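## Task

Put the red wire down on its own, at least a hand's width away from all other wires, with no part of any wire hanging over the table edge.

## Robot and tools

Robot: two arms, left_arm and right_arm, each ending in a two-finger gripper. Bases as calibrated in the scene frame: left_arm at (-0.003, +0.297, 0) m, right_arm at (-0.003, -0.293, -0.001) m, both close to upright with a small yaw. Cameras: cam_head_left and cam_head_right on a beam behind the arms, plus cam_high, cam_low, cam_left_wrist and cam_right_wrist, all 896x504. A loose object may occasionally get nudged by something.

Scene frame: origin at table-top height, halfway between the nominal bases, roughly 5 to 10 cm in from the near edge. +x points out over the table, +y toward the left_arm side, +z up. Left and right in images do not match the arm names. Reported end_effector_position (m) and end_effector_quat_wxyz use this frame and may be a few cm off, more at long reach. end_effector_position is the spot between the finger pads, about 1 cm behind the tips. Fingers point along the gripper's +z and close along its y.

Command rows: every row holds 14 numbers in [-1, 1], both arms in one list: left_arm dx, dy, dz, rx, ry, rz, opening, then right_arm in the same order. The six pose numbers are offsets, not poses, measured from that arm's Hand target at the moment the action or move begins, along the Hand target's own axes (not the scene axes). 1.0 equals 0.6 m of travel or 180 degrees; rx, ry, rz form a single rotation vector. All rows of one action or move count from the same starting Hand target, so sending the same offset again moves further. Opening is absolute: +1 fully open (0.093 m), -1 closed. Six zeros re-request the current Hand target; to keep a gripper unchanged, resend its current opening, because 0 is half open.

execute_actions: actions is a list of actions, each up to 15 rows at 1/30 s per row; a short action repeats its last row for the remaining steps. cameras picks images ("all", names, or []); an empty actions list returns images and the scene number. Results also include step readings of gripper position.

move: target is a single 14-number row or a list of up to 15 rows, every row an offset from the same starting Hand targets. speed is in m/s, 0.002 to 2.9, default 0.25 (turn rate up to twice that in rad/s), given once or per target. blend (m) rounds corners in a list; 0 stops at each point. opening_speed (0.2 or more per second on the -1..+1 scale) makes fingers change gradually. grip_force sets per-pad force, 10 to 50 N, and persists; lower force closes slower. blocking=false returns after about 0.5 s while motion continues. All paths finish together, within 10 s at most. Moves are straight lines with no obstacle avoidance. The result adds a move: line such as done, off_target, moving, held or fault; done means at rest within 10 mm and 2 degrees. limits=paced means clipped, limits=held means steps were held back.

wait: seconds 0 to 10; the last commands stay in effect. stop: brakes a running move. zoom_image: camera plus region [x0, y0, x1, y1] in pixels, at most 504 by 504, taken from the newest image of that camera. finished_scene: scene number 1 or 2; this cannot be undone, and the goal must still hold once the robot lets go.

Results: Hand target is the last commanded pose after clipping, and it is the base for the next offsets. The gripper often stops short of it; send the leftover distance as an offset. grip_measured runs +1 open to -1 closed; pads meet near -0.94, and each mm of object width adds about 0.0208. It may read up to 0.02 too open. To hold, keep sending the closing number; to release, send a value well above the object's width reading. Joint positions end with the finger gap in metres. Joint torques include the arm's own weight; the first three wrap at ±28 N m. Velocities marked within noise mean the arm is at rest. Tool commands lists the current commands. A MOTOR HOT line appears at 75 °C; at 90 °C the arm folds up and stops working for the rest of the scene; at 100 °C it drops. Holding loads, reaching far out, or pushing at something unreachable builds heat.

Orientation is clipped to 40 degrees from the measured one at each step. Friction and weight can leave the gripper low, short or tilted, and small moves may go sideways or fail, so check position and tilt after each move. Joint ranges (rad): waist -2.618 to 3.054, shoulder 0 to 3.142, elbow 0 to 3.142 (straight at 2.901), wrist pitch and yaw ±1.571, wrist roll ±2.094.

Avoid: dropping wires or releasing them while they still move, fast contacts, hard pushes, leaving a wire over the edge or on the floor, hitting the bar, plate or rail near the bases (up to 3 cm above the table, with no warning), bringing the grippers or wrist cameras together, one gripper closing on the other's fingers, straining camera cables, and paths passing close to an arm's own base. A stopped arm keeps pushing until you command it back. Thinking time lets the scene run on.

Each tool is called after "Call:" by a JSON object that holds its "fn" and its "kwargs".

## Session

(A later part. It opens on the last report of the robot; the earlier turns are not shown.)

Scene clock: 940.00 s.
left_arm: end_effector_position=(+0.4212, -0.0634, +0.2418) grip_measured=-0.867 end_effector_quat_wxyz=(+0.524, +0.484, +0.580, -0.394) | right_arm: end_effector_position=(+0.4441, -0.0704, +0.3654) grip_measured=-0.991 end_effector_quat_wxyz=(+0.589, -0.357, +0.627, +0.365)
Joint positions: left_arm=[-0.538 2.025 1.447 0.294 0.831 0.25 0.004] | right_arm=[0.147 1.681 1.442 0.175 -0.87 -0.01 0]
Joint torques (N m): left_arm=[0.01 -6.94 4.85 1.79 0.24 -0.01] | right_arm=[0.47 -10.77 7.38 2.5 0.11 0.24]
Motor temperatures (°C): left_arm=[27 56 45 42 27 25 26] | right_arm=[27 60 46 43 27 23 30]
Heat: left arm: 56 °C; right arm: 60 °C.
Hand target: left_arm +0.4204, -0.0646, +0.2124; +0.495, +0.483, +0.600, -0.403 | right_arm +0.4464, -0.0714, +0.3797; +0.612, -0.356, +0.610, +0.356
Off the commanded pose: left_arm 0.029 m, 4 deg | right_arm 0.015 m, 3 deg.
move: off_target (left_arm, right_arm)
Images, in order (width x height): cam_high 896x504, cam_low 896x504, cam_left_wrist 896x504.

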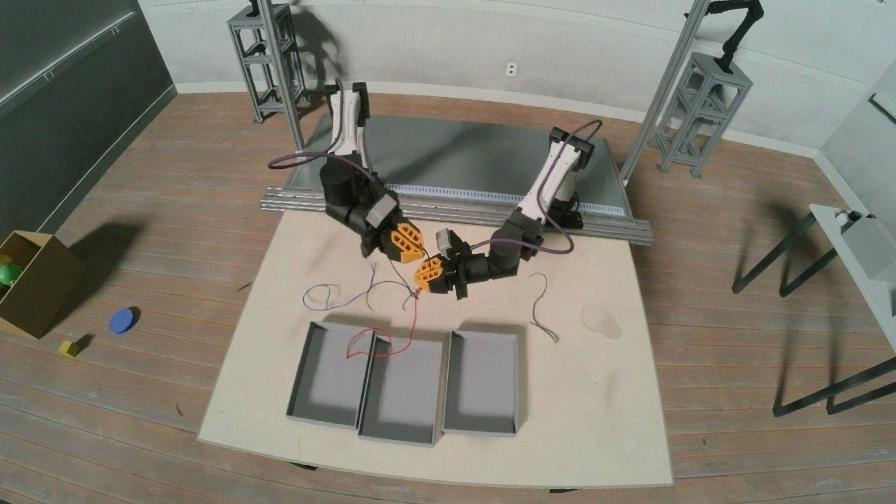

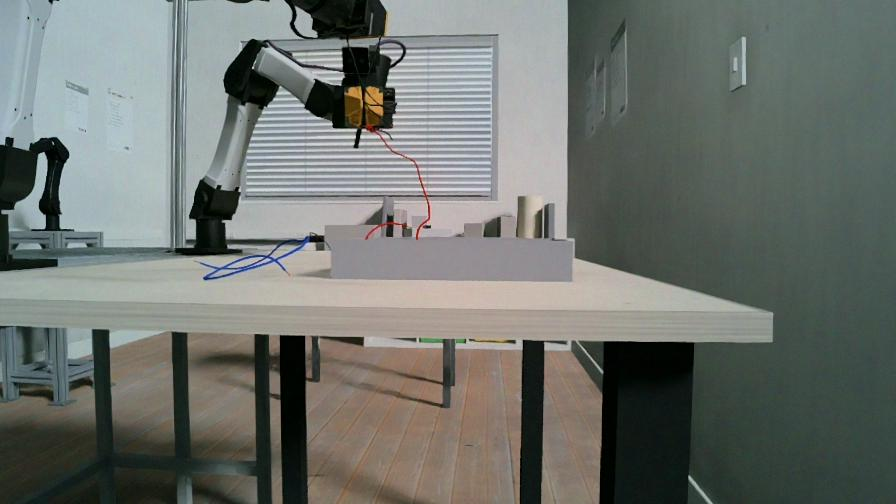

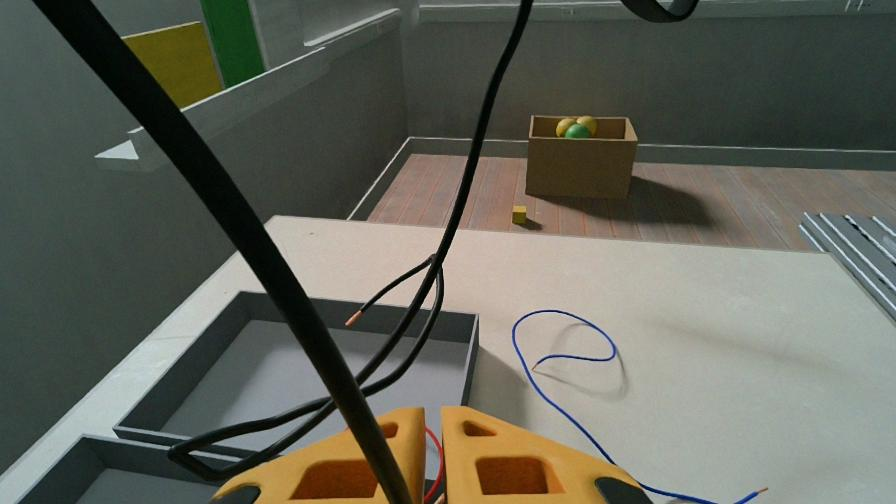

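Call:
{"fn": "move", "kwargs": {"target": [[0.0,0,0,0,0,0,-0.85, 0,0,0,0,0,0,-1],[0.08,0.0,0.0,0,0,0,-0.85, -0.03,0,0,0,0,0,-1]], "speed": 0.06, "opening_speed": 1, "cameras": ["cam_left_wrist","cam_low","cam_high"]}}

Call:
{"fn": "zoom_image", "kwargs": {"camera": "cam_high", "region": [350, 200, 490, 310]}}

Call:
{"fn": "zoom_image", "kwargs": {"camera": "cam_low", "region": [260, 20, 460, 180]}}

Scene clock: 946.20 s.
left_arm: end_effector_position=(+0.4210, -0.0559, +0.1983) grip_measured=-0.851 end_effector_quat_wxyz=(+0.530, +0.483, +0.574, -0.395) | right_arm: end_effector_position=(+0.4427, -0.0707, +0.3529) grip_measured=-0.991 end_effector_quat_wxyz=(+0.561, -0.347, +0.652, +0.374)
Joint positions: left_arm=[-0.519 2.077 1.324 0.485 0.851 0.25 0.004] | right_arm=[0.147 1.681 1.451 0.086 -0.87 -0.01 0]
Joint torques (N m): left_arm=[0.06 -6.82 4.71 1.53 0.25 0.1] | right_arm=[0.14 -12.3 10.99 2.71 -0.05 0.26]
Motor temperatures (°C): left_arm=[27 57 44 42 27 25 26] | right_arm=[27 60 46 44 27 23 30]
Heat: left arm: 57 °C; right arm: 60 °C.
Hand target: left_arm +0.4183, -0.0560, +0.1653; +0.495, +0.483, +0.600, -0.403 | right_arm +0.4463, -0.0714, +0.3978; +0.612, -0.356, +0.610, +0.356
Off the commanded pose: left_arm 0.033 m, 5 deg | right_arm 0.045 m, 8 deg.
move: off_target (left_arm, right_arm)
Images, in order (width x height): cam_high 896x504, cam_low 896x504, cam_left_wrist 896x504.

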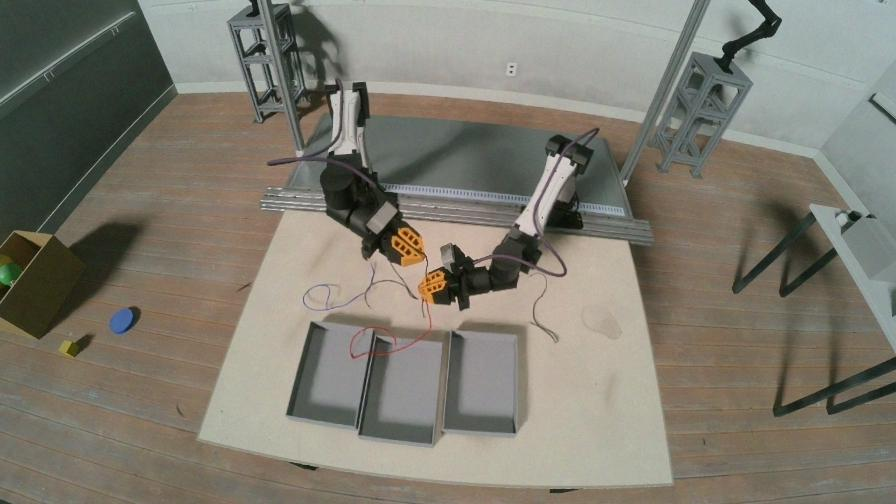

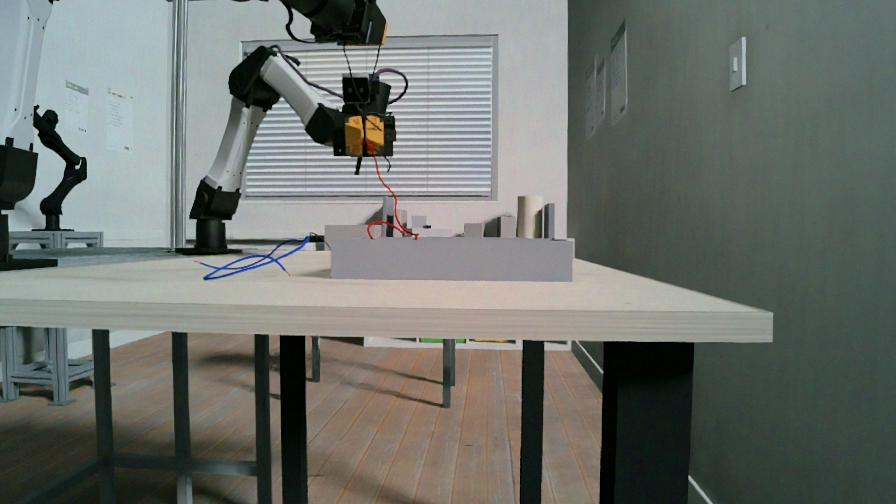

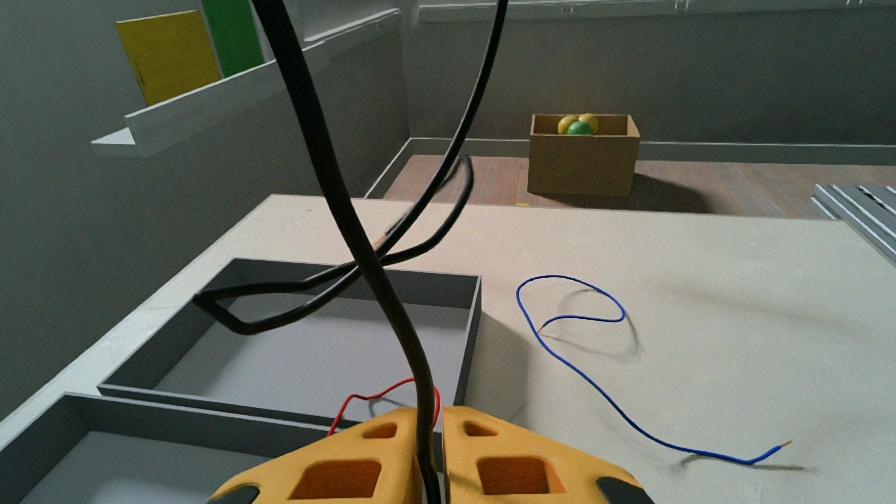

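Scaled by 3.600 from the camera's 896x504 image, which has a finer 1280x720 frame.

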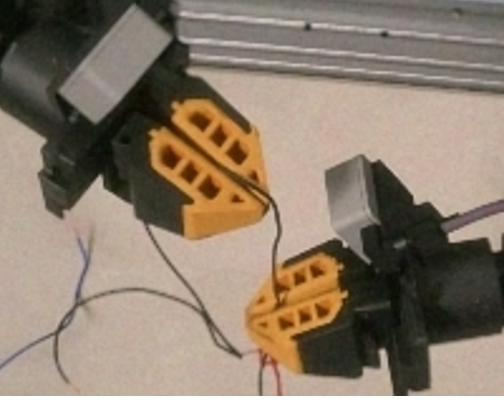

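Scaled by 2.520 from the camera's 896x504 image, which has a finer 1280x720 frame.

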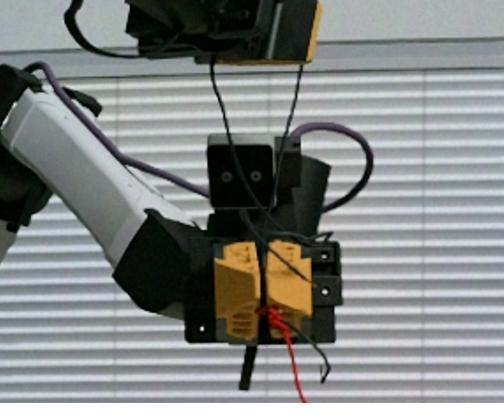

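Call:
{"fn": "move", "kwargs": {"target": [[0.07,0.0,0.0,0,0,0,-0.85, -0.02,0,0,0,0,0,-1]], "speed": 0.06, "cameras": ["cam_left_wrist","cam_low","cam_high"]}}

Call:
{"fn": "zoom_image", "kwargs": {"camera": "cam_high", "region": [350, 200, 490, 310]}}

Call:
{"fn": "zoom_image", "kwargs": {"camera": "cam_low", "region": [260, 20, 460, 220]}}

Scene clock: 952.33 s.
left_arm: end_effector_position=(+0.4219, -0.0495, +0.1795) grip_measured=-0.851 end_effector_quat_wxyz=(+0.556, +0.485, +0.551, -0.390) | right_arm: end_effector_position=(+0.4402, -0.0713, +0.3380) grip_measured=-0.991 end_effector_quat_wxyz=(+0.532, -0.335, +0.678, +0.382)
Joint positions: left_arm=[-0.504 2.123 1.25 0.673 0.867 0.25 0.004] | right_arm=[0.147 1.681 1.451 0.003 -0.869 -0.01 0]
Joint torques (N m): left_arm=[0.1 -5.61 3.32 1.01 0.19 0.16] | right_arm=[-0.01 -13.79 12.44 3.12 0.01 0.17]
Motor temperatures (°C): left_arm=[26 56 43 40 27 25 26] | right_arm=[27 60 49 46 27 23 30]
Heat: left arm: 56 °C; right arm: 60 °C.
Hand target: left_arm +0.4163, -0.0484, +0.1241; +0.495, +0.483, +0.600, -0.403 | right_arm +0.4463, -0.0714, +0.4098; +0.612, -0.356, +0.610, +0.356
Off the commanded pose: left_arm 0.056 m, 9 deg | right_arm 0.072 m, 13 deg.
move: off_target (left_arm, right_arm)
Images, in order (width x height): cam_high 896x504, cam_low 896x504, cam_left_wrist 896x504.

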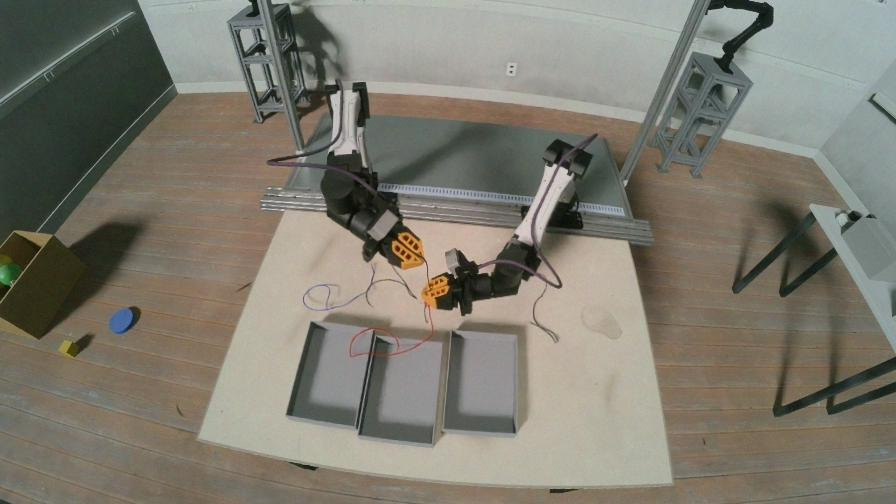

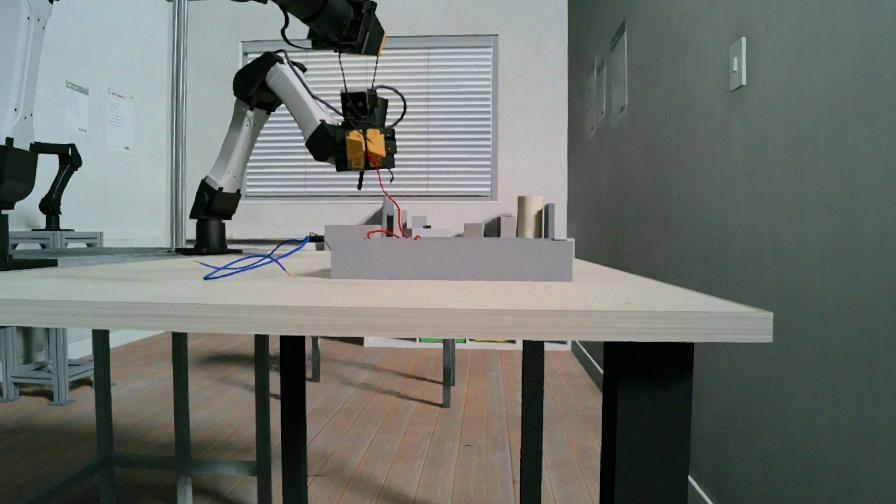

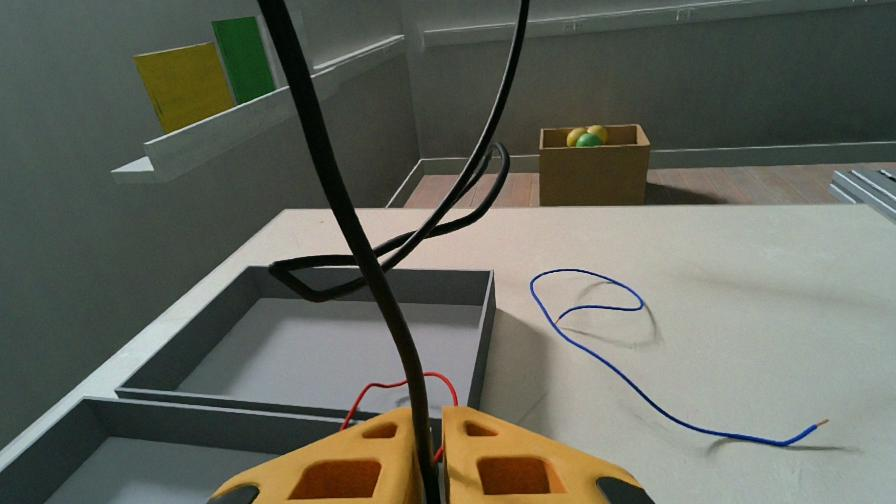

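Scaled by 3.600 from the camera's 896x504 image, which has a finer 1280x720 frame.

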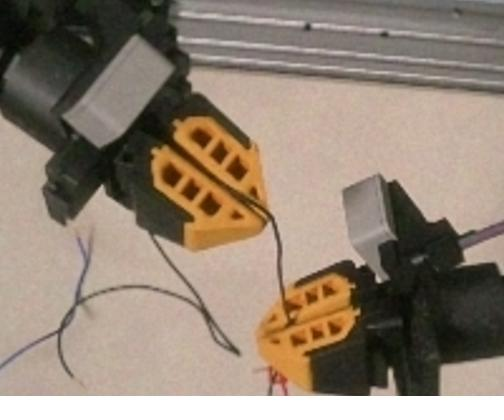

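Scaled by 2.520 from the camera's 896x504 image, which has a finer 1280x720 frame.

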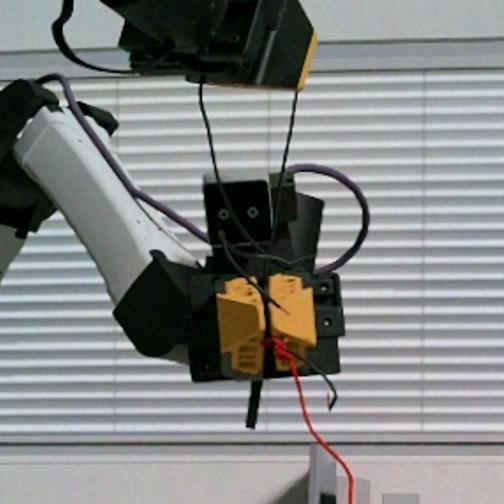

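Call:
{"fn": "move", "kwargs": {"target": [[0.0,0.0,0.0,0,0,0,-0.81, 0.03,0,0,0,0,0,-1],[0.03,0.0,0.0,0,0,0,-0.81, -0.0,0,0,0,0,0,-1]], "speed": 0.1, "cameras": ["cam_left_wrist","cam_low","cam_high"]}}

Call:
{"fn": "zoom_image", "kwargs": {"camera": "cam_high", "region": [350, 200, 490, 310]}}

Call:
{"fn": "zoom_image", "kwargs": {"camera": "cam_low", "region": [260, 20, 460, 220]}}

Scene clock: 959.30 s.
left_arm: end_effector_position=(+0.4223, -0.0464, +0.1714) grip_measured=-0.812 end_effector_quat_wxyz=(+0.569, +0.486, +0.540, -0.386) | right_arm: end_effector_position=(+0.4397, -0.0719, +0.3331) grip_measured=-0.991 end_effector_quat_wxyz=(+0.523, -0.331, +0.687, +0.383)
Joint positions: left_arm=[-0.497 2.148 1.221 0.763 0.872 0.25 0.006] | right_arm=[0.147 1.681 1.451 -0.023 -0.865 -0.01 0]
Joint torques (N m): left_arm=[0.13 -5.11 2.78 0.71 0.15 0.17] | right_arm=[0.03 -14.49 12.53 3.31 -0.1 0.14]
Motor temperatures (°C): left_arm=[26 55 42 39 27 25 26] | right_arm=[27 62 53 50 27 23 30]
Heat: left arm: 55 °C; right arm: 62 °C.
Hand target: left_arm +0.4157, -0.0451, +0.1064; +0.495, +0.483, +0.600, -0.403 | right_arm +0.4463, -0.0714, +0.4098; +0.612, -0.356, +0.610, +0.356
Off the commanded pose: left_arm 0.065 m, 11 deg | right_arm 0.077 m, 14 deg.
move: off_target (left_arm, right_arm)
Images, in order (width x height): cam_high 896x504, cam_low 896x504, cam_left_wrist 896x504.

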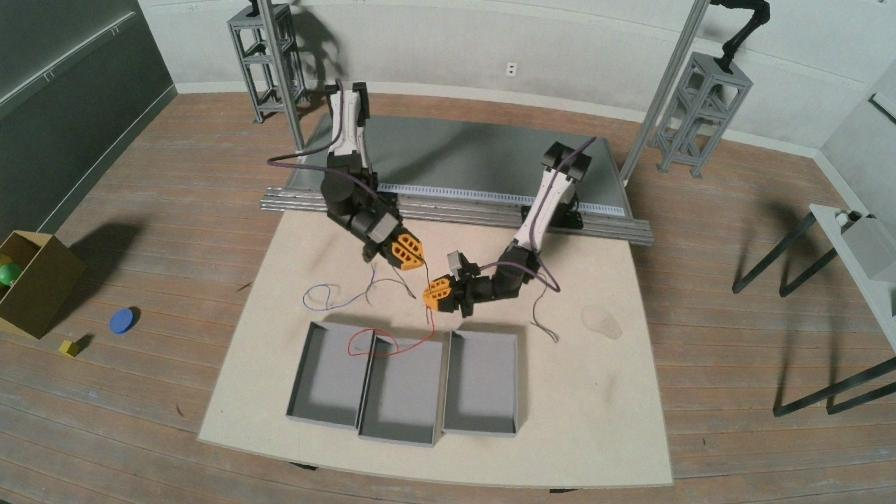

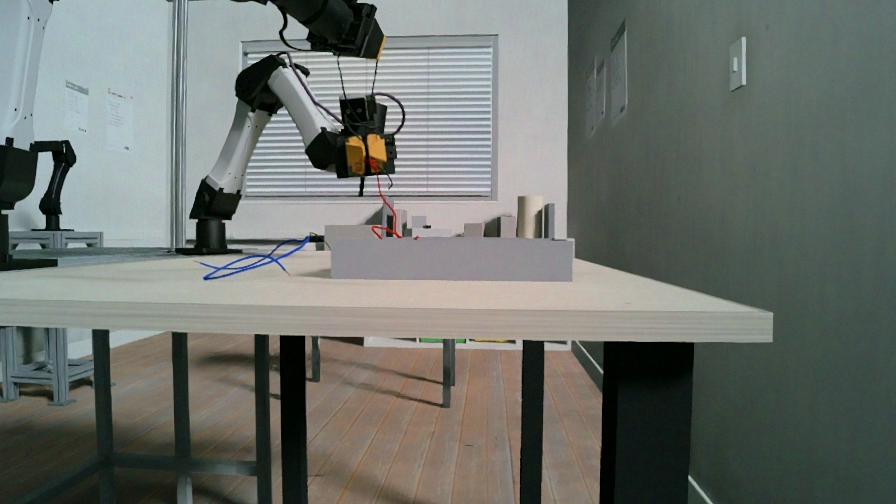

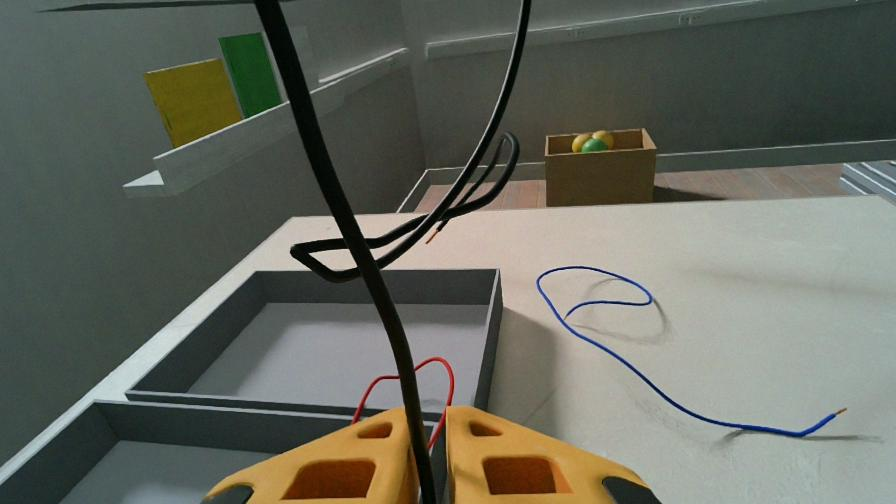

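Scaled by 3.600 from the camera's 896x504 image, which has a finer 1280x720 frame.

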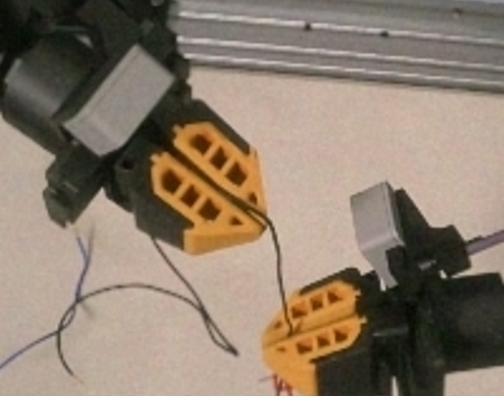

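Scaled by 2.520 from the camera's 896x504 image, which has a finer 1280x720 frame.

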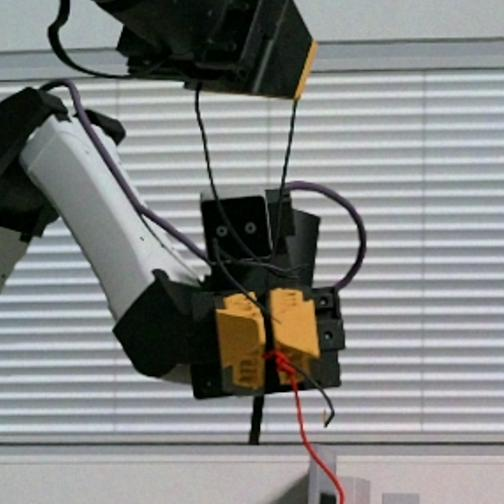

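Call:
{"fn": "move", "kwargs": {"target": [[-0.06,0.042,-0.17,0,0,0,-0.84, 0.06,-0.06,-0.1,0,0,0,-1],[-0.06,0.052,-0.25,0,0,0,-0.84, 0.06,-0.1,-0.17,0,0,0,-1]], "speed": 0.1, "cameras": ["cam_left_wrist","cam_low","cam_high"]}}

Call:
{"fn": "zoom_image", "kwargs": {"camera": "cam_high", "region": [320, 180, 520, 320]}}

Call:
{"fn": "zoom_image", "kwargs": {"camera": "cam_low", "region": [260, 20, 460, 220]}}

Scene clock: 967.47 s.
left_arm: end_effector_position=(+0.4133, +0.0994, +0.1393) grip_measured=-0.838 end_effector_quat_wxyz=(+0.467, +0.463, +0.626, -0.419) | right_arm: end_effector_position=(+0.4498, -0.1898, +0.3727) grip_measured=-0.991 end_effector_quat_wxyz=(+0.614, -0.354, +0.612, +0.351)
Joint positions: left_arm=[-0.16 1.984 1.145 0.116 1.163 0.572 0.005] | right_arm=[-0.168 1.667 1.413 0.246 -1.158 -0.01 0]
Joint torques (N m): left_arm=[-0.21 -11.93 7.51 1.59 0.49 0.15] | right_arm=[-0.03 -10 6.63 1.85 -0.16 0.24]
Motor temperatures (°C): left_arm=[26 56 41 38 27 25 26] | right_arm=[27 63 54 51 27 23 30]
Heat: left arm: 56 °C; right arm: 63 °C.
Hand target: left_arm +0.4169, +0.0991, +0.1695; +0.495, +0.483, +0.600, -0.403 | right_arm +0.4484, -0.1897, +0.3736; +0.612, -0.356, +0.610, +0.356
Off the commanded pose: left_arm 0.030 m, 5 deg | right_arm 0.002 m, 1 deg.
move: off_target (left_arm)
Images, in order (width x height): cam_high 896x504, cam_low 896x504, cam_left_wrist 896x504.

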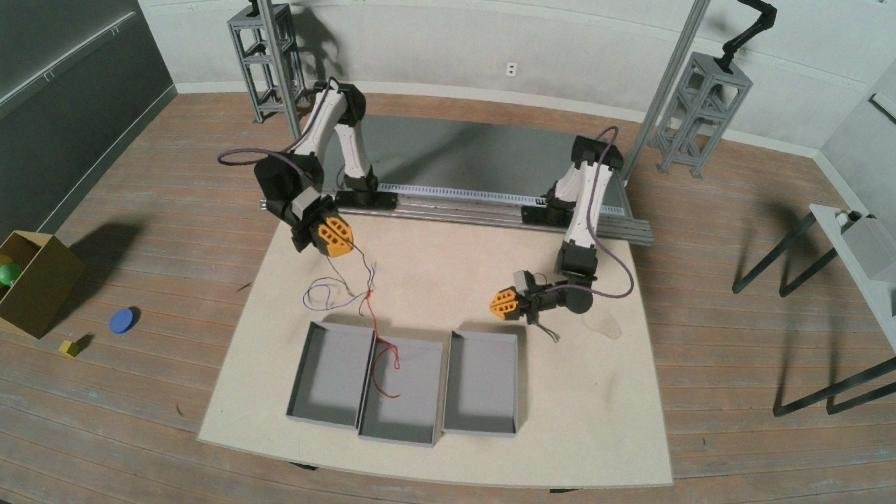

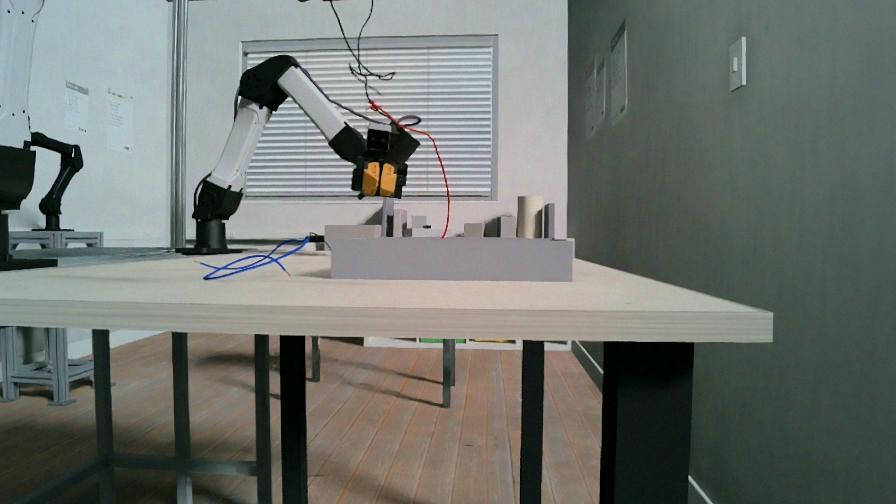

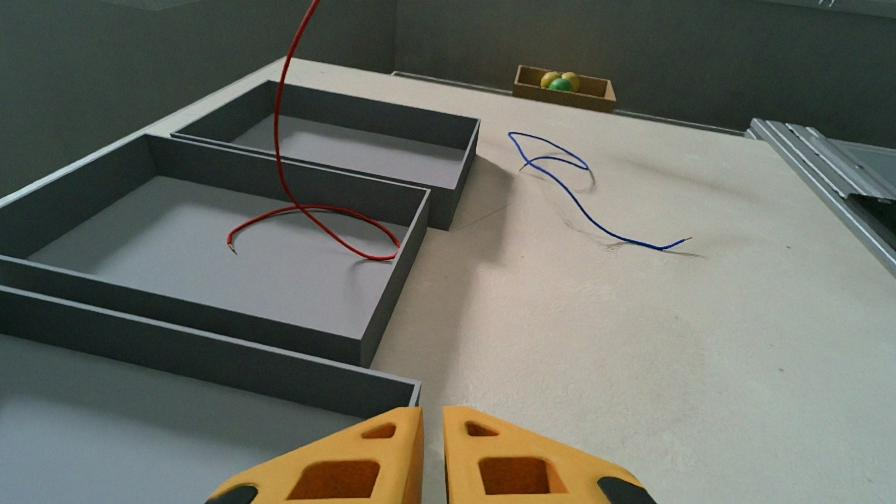

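Scaled by 2.520 from the camera's 896x504 image, which has a finer 1280x720 frame.

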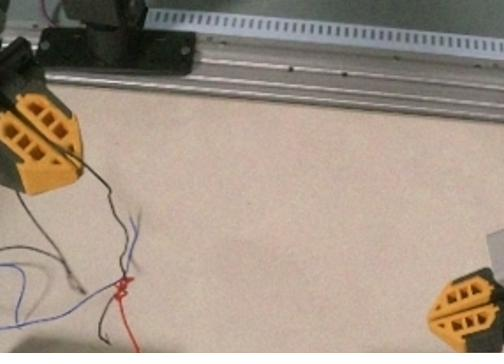

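Scaled by 2.520 from the camera's 896x504 image, which has a finer 1280x720 frame.

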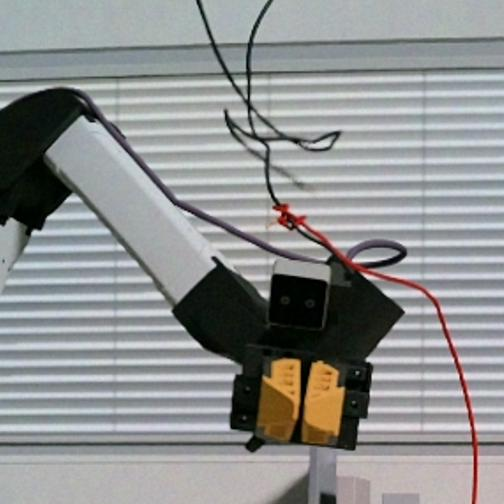

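Call:
{"fn": "wait", "kwargs": {"seconds": 0.5, "cameras": ["cam_right_wrist","cam_low"]}}

Call:
{"fn": "zoom_image", "kwargs": {"camera": "cam_low", "region": [340, 60, 440, 140]}}

Scene clock: 978.93 s.
left_arm: end_effector_position=(+0.4132, +0.0994, +0.1393) grip_measured=-0.838 end_effector_quat_wxyz=(+0.466, +0.464, +0.626, -0.419) | right_arm: end_effector_position=(+0.4498, -0.1898, +0.3727) grip_measured=-0.991 end_effector_quat_wxyz=(+0.614, -0.354, +0.612, +0.351)
Joint positions: left_arm=[-0.16 1.984 1.145 0.116 1.163 0.572 0.005] | right_arm=[-0.168 1.667 1.413 0.246 -1.158 -0.01 0]
Joint torques (N m): left_arm=[-0.2 -11.92 7.49 1.6 0.48 0.17] | right_arm=[-0.01 -10.22 6.76 1.82 -0.09 0.3]
Motor temperatures (°C): left_arm=[26 62 41 39 28 25 26] | right_arm=[27 60 52 48 27 23 30]
Heat: left arm: 62 °C; right arm: 60 °C.
Hand target: left_arm +0.4169, +0.0991, +0.1695; +0.495, +0.483, +0.600, -0.403 | right_arm +0.4484, -0.1898, +0.3736; +0.612, -0.356, +0.610, +0.356
Tool commands: left_gripper/opening=-0.84 right_gripper/opening=-1.0
Off the commanded pose: left_arm 0.030 m, 5 deg | right_arm 0.002 m, 1 deg.
wait: 0.50 s; at rest from the start
Images, in order (width x height): cam_low 896x504, cam_right_wrist 896x504.

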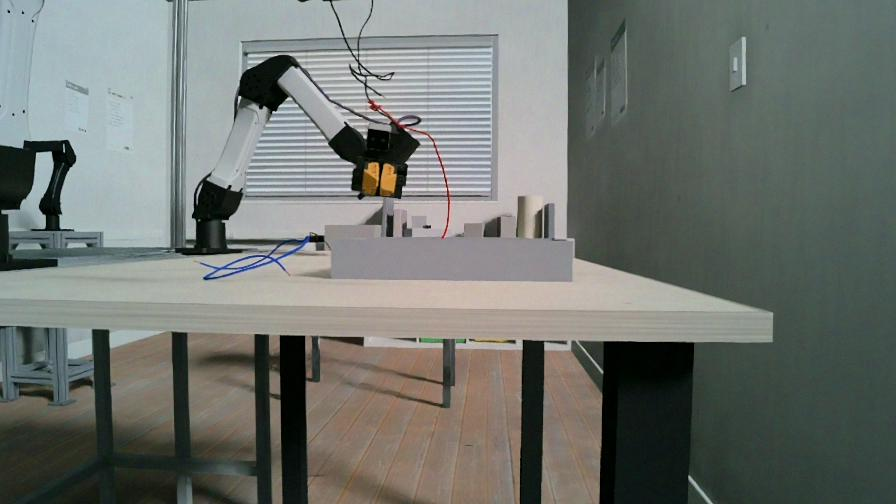

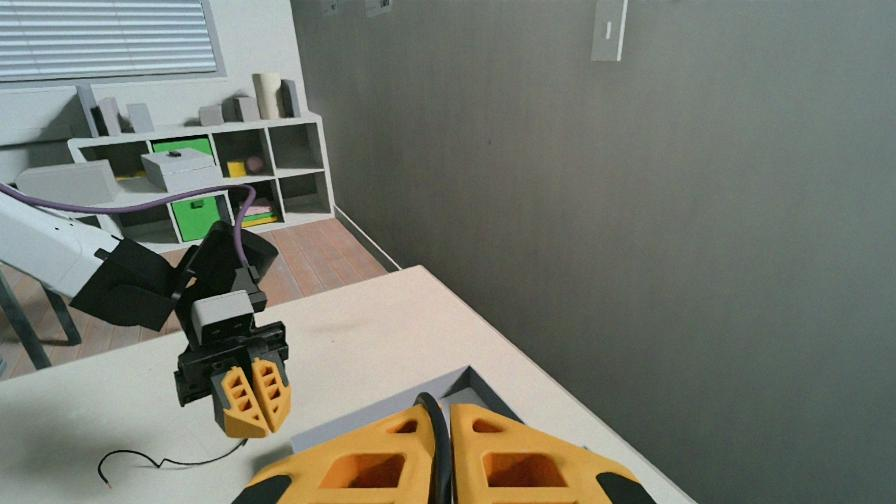

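Scaled by 5.040 from the camera's 896x504 image, which has a finer 1280x720 frame.

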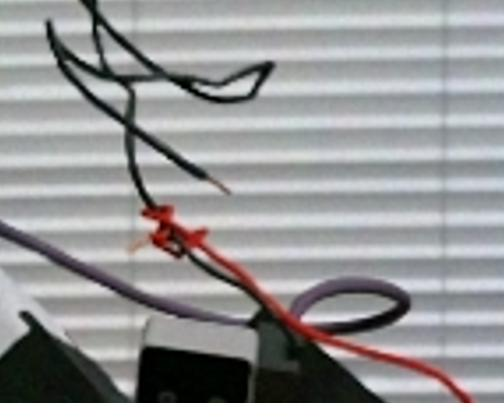

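Call:
{"fn": "execute_actions", "kwargs": {"actions": [[[0,0,0,0,0,0,0,-0.08,0,0,0,0,0,-1],[0,0,0,0,0,0,0,-0.08,0,0,0,0,0,-1],[0,0,0,0,0,0,0,-0.08,0,0,0,0,0,-1],[0,0,0,0,0,0,0,-0.08,0,0,0,0,0,-1],[0,0,0,0,0,0,0,0,0,0,0,0,0,-1],[0,0,0,0,0,0,0,0,0,0,0,0,0,-1],[0,0,0,0,0,0,0,0,0,0,0,0,0,-1],[0,0,0,0,0,0,0,0,0,0,0,0,0,-1],[0,0,0,0,0,0,0,-0.08,0,0,0,0,0,-1],[0,0,0,0,0,0,0,-0.08,0,0,0,0,0,-1],[0,0,0,0,0,0,0,-0.08,0,0,0,0,0,-1],[0,0,0,0,0,0,0,-0.08,0,0,0,0,0,-1],[0,0,0,0,0,0,0,0,0,0,0,0,0,-1],[0,0,0,0,0,0,0,0,0,0,0,0,0,-1],[0,0,0,0,0,0,0,0,0,0,0,0,0,-1]],[[0,0,0,0,0,0,0,-0.08,0,0,0,0,0,-1],[0,0,0,0,0,0,0,-0.08,0,0,0,0,0,-1],[0,0,0,0,0,0,0,-0.08,0,0,0,0,0,-1],[0,0,0,0,0,0,0,-0.08,0,0,0,0,0,-1],[0,0,0,0,0,0,0,0,0,0,0,0,0,-1],[0,0,0,0,0,0,0,0,0,0,0,0,0,-1],[0,0,0,0,0,0,0,0,0,0,0,0,0,-1],[0,0,0,0,0,0,0,0,0,0,0,0,0,-1],[0,0,0,0,0,0,0,-0.08,0,0,0,0,0,-1],[0,0,0,0,0,0,0,-0.08,0,0,0,0,0,-1],[0,0,0,0,0,0,0,-0.08,0,0,0,0,0,-1],[0,0,0,0,0,0,0,-0.08,0,0,0,0,0,-1],[0,0,0,0,0,0,0,0,0,0,0,0,0,-1],[0,0,0,0,0,0,0,0,0,0,0,0,0,-1],[0,0,0,0,0,0,0,0,0,0,0,0,0,-1]]], "cameras": ["cam_left_wrist","cam_low","cam_high"]}}

Call:
{"fn": "zoom_image", "kwargs": {"camera": "cam_low", "region": [320, 40, 460, 160]}}

Call:
{"fn": "zoom_image", "kwargs": {"camera": "cam_high", "region": [320, 200, 460, 320]}}

Scene clock: 994.93 s.
left_arm: end_effector_position=(+0.4131, +0.0994, +0.1391) grip_measured=-0.002 end_effector_quat_wxyz=(+0.466, +0.464, +0.627, -0.419) | right_arm: end_effector_position=(+0.4466, -0.1886, +0.3805) grip_measured=-0.991 end_effector_quat_wxyz=(+0.609, -0.354, +0.612, +0.358)
Joint positions: left_arm=[-0.16 1.984 1.145 0.114 1.163 0.573 0.045] | right_arm=[-0.168 1.662 1.438 0.216 -1.17 0.002 0]
Joint torques (N m): left_arm=[-0.2 -11.97 7.51 1.61 0.5 0.18] | right_arm=[0.17 -9.61 5.87 1.77 -0.07 -0.05]
Motor temperatures (°C): left_arm=[26 67 42 39 28 25 26] | right_arm=[27 58 49 46 27 23 30]
Heat: left arm: 67 °C; right arm: 58 °C.
Hand target: left_arm +0.4169, +0.0991, +0.1694; +0.495, +0.483, +0.600, -0.403 | right_arm +0.4483, -0.1897, +0.3736; +0.612, -0.356, +0.610, +0.356
Off the commanded pose: left_arm 0.031 m, 5 deg | right_arm 0.007 m, 1 deg.
Step readings (end_effector_position of left_arm | right_arm):
0: (+0.4132, +0.0994, +0.1393) | (+0.4498, -0.1898, +0.3727)
1: (+0.4132, +0.0994, +0.1393) | (+0.4495, -0.1897, +0.3761)
2: (+0.4132, +0.0994, +0.1393) | (+0.4505, -0.1898, +0.3809)
4: (+0.4132, +0.0994, +0.1392) | (+0.4500, -0.1897, +0.3988)
8: (+0.4132, +0.0994, +0.1392) | (+0.4436, -0.1887, +0.3988)
15: (+0.4131, +0.0994, +0.1391) | (+0.4454, -0.1888, +0.3969)
16: (+0.4131, +0.0994, +0.1391) | (+0.4458, -0.1887, +0.3945)
17: (+0.4131, +0.0994, +0.1391) | (+0.4482, -0.1890, +0.3937)
19: (+0.4131, +0.0994, +0.1391) | (+0.4497, -0.1891, +0.4003)
23: (+0.4131, +0.0994, +0.1391) | (+0.4455, -0.1886, +0.3903)
30: (+0.4131, +0.0994, +0.1391) | (+0.4448, -0.1885, +0.3959)
Images, in order (width x height): cam_high 896x504, cam_low 896x504, cam_left_wrist 896x504.

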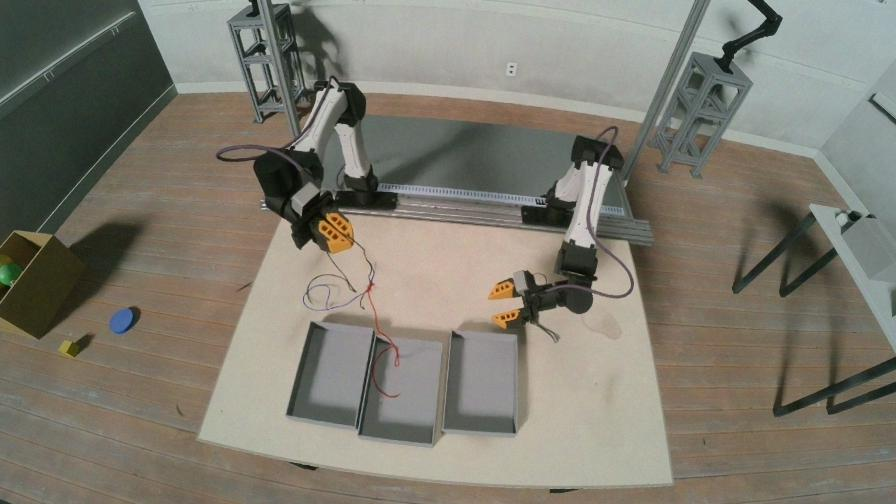

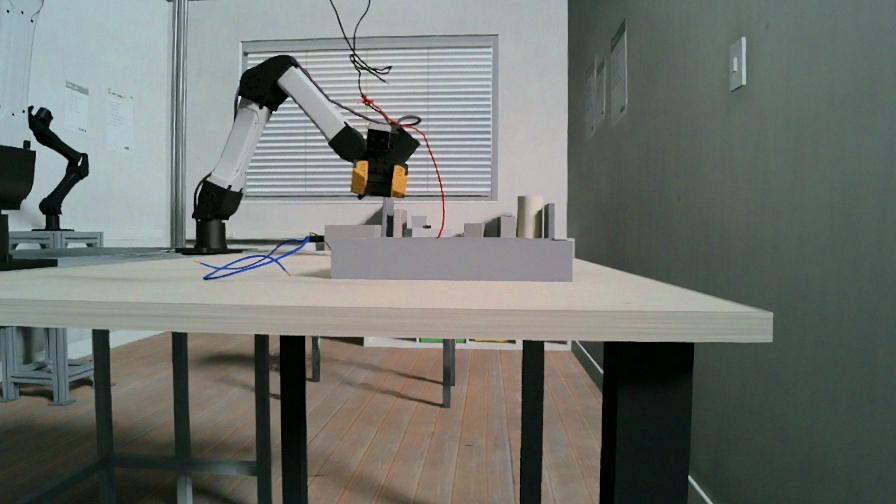

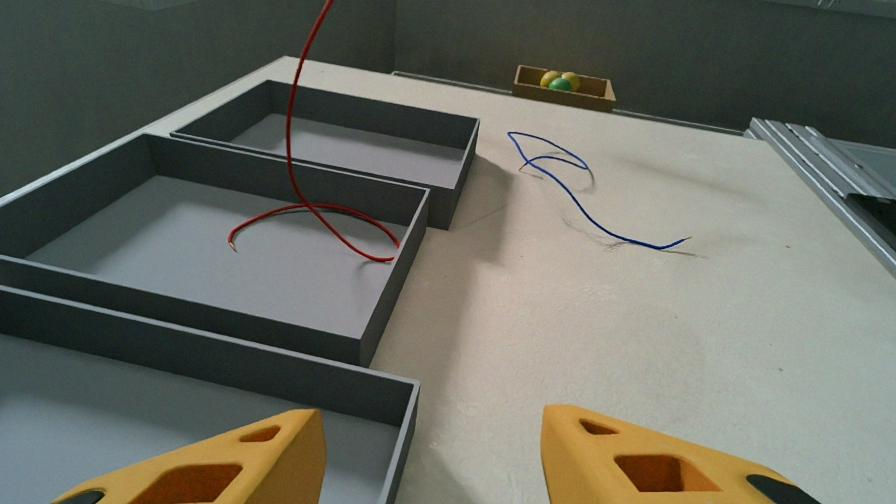

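Scaled by 3.600 from the camera's 896x504 image, which has a finer 1280x720 frame.

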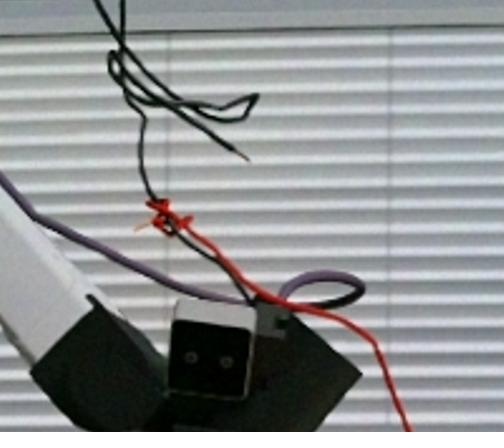

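Scaled by 3.600 from the camera's 896x504 image, which has a finer 1280x720 frame.

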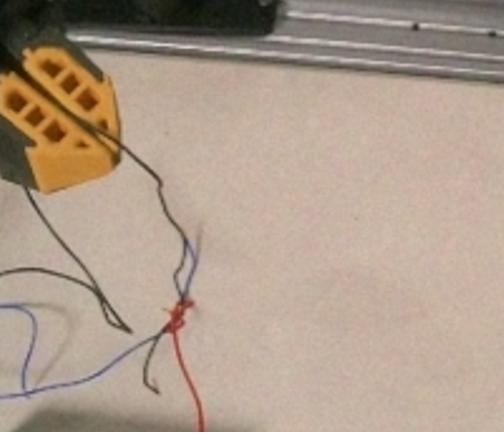

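Call:
{"fn": "move", "kwargs": {"target": [-0.151,-0.0145,0.07,0,0,0,0.1, 0,0.084,0.144,0,0,0,-1], "speed": 0.2}}

Call:
{"fn": "wait", "kwargs": {"seconds": 0.5, "cameras": ["cam_left_wrist","cam_low","cam_high"]}}

Call:
{"fn": "zoom_image", "kwargs": {"camera": "cam_high", "region": [350, 200, 510, 320]}}

Call:
{"fn": "zoom_image", "kwargs": {"camera": "cam_low", "region": [290, 20, 450, 160]}}

Scene clock: 1007.00 s.
left_arm: end_effector_position=(+0.4205, +0.0430, +0.2243) grip_measured=+0.098 end_effector_quat_wxyz=(+0.474, +0.476, +0.615, -0.413) | right_arm: end_effector_position=(+0.4422, -0.0887, +0.3782) grip_measured=-0.991 end_effector_quat_wxyz=(+0.610, -0.362, +0.605, +0.361)
Joint positions: left_arm=[-0.303 1.911 1.355 0.005 1.057 0.417 0.05] | right_arm=[0.099 1.662 1.421 0.246 -0.92 0.002 0]
Joint torques (N m): left_arm=[-0.68 -11.02 8.5 1.84 0.21 -0.11] | right_arm=[0.42 -9.62 6.49 2 0.19 0.09]
Motor temperatures (°C): left_arm=[26 69 42 39 28 25 26] | right_arm=[27 57 48 44 27 23 30]
Heat: left arm: 69 °C; right arm: 57 °C.
Hand target: left_arm +0.4211, +0.0405, +0.2506; +0.495, +0.483, +0.600, -0.403 | right_arm +0.4471, -0.0896, +0.3738; +0.612, -0.356, +0.610, +0.356
Off the commanded pose: left_arm 0.027 m, 3 deg | right_arm 0.007 m, 1 deg.
move: off_target (left_arm)

Scene clock: 1007.50 s.
left_arm: end_effector_position=(+0.4204, +0.0430, +0.2242) grip_measured=+0.098 end_effector_quat_wxyz=(+0.474, +0.476, +0.615, -0.413) | right_arm: end_effector_position=(+0.4423, -0.0887, +0.3782) grip_measured=-0.991 end_effector_quat_wxyz=(+0.610, -0.362, +0.605, +0.361)
Joint positions: left_arm=[-0.303 1.911 1.355 0.005 1.057 0.417 0.05] | right_arm=[0.099 1.662 1.421 0.246 -0.92 0.002 0]
Joint torques (N m): left_arm=[-0.72 -11.03 8.44 1.83 0.21 -0.1] | right_arm=[0.29 -9.62 6.23 1.99 0.12 0.14]
Motor temperatures (°C): left_arm=[26 69 42 39 28 25 26] | right_arm=[27 57 48 44 27 23 30]
Heat: left arm: 69 °C; right arm: 57 °C.
Hand target: left_arm +0.4211, +0.0405, +0.2506; +0.495, +0.483, +0.600, -0.403 | right_arm +0.4471, -0.0896, +0.3738; +0.612, -0.356, +0.610, +0.356
Tool commands: left_gripper/opening=+0.1 right_gripper/opening=-1.0
Off the commanded pose: left_arm 0.027 m, 3 deg | right_arm 0.007 m, 1 deg.
wait: 0.50 s; at rest by 0.17 s
Images, in order (width x height): cam_high 896x504, cam_low 896x504, cam_left_wrist 896x504.

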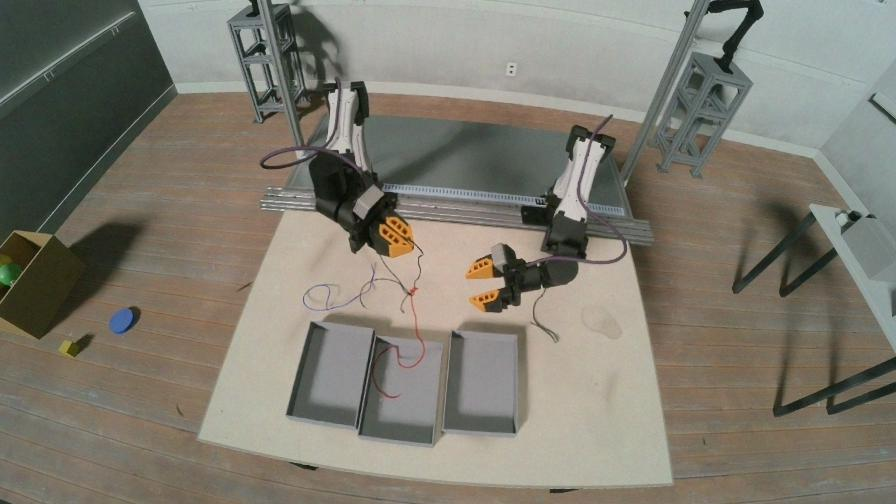

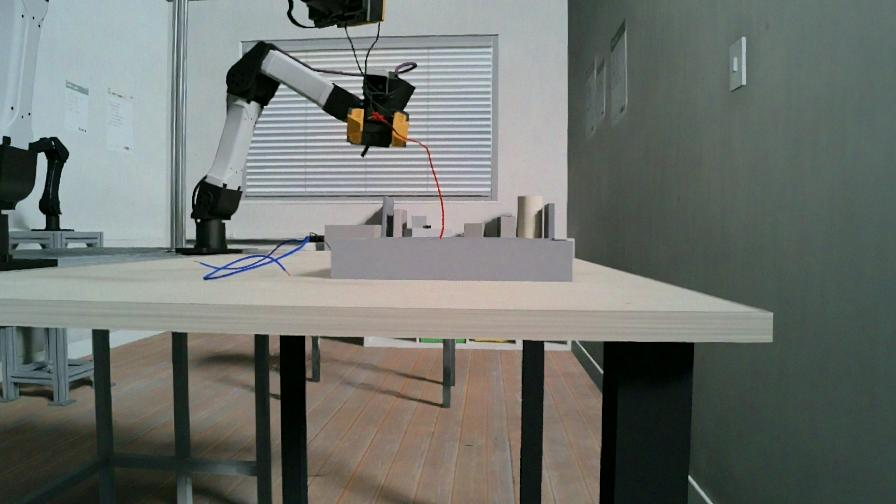

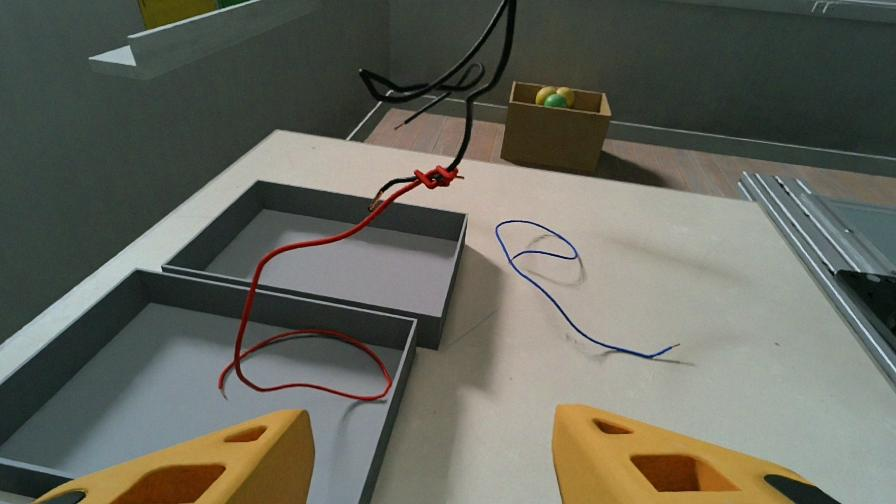

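Scaled by 3.150 from the camera's 896x504 image, which has a finer 1280x720 frame.

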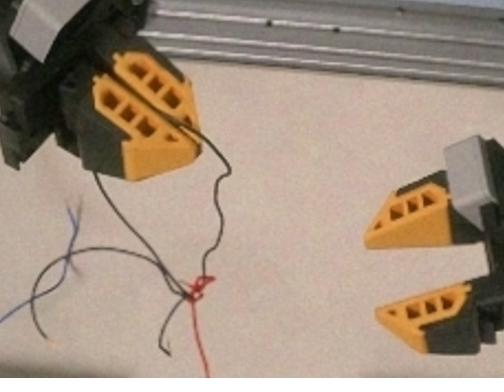

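Scaled by 3.150 from the camera's 896x504 image, which has a finer 1280x720 frame.

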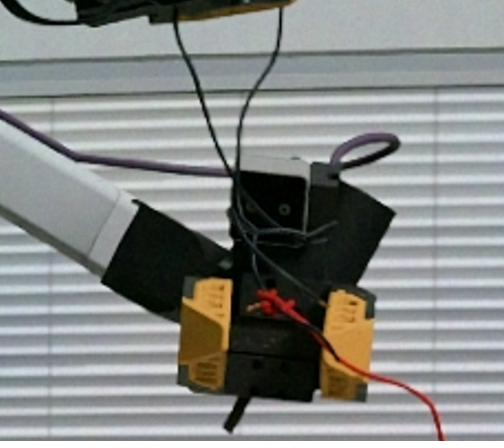

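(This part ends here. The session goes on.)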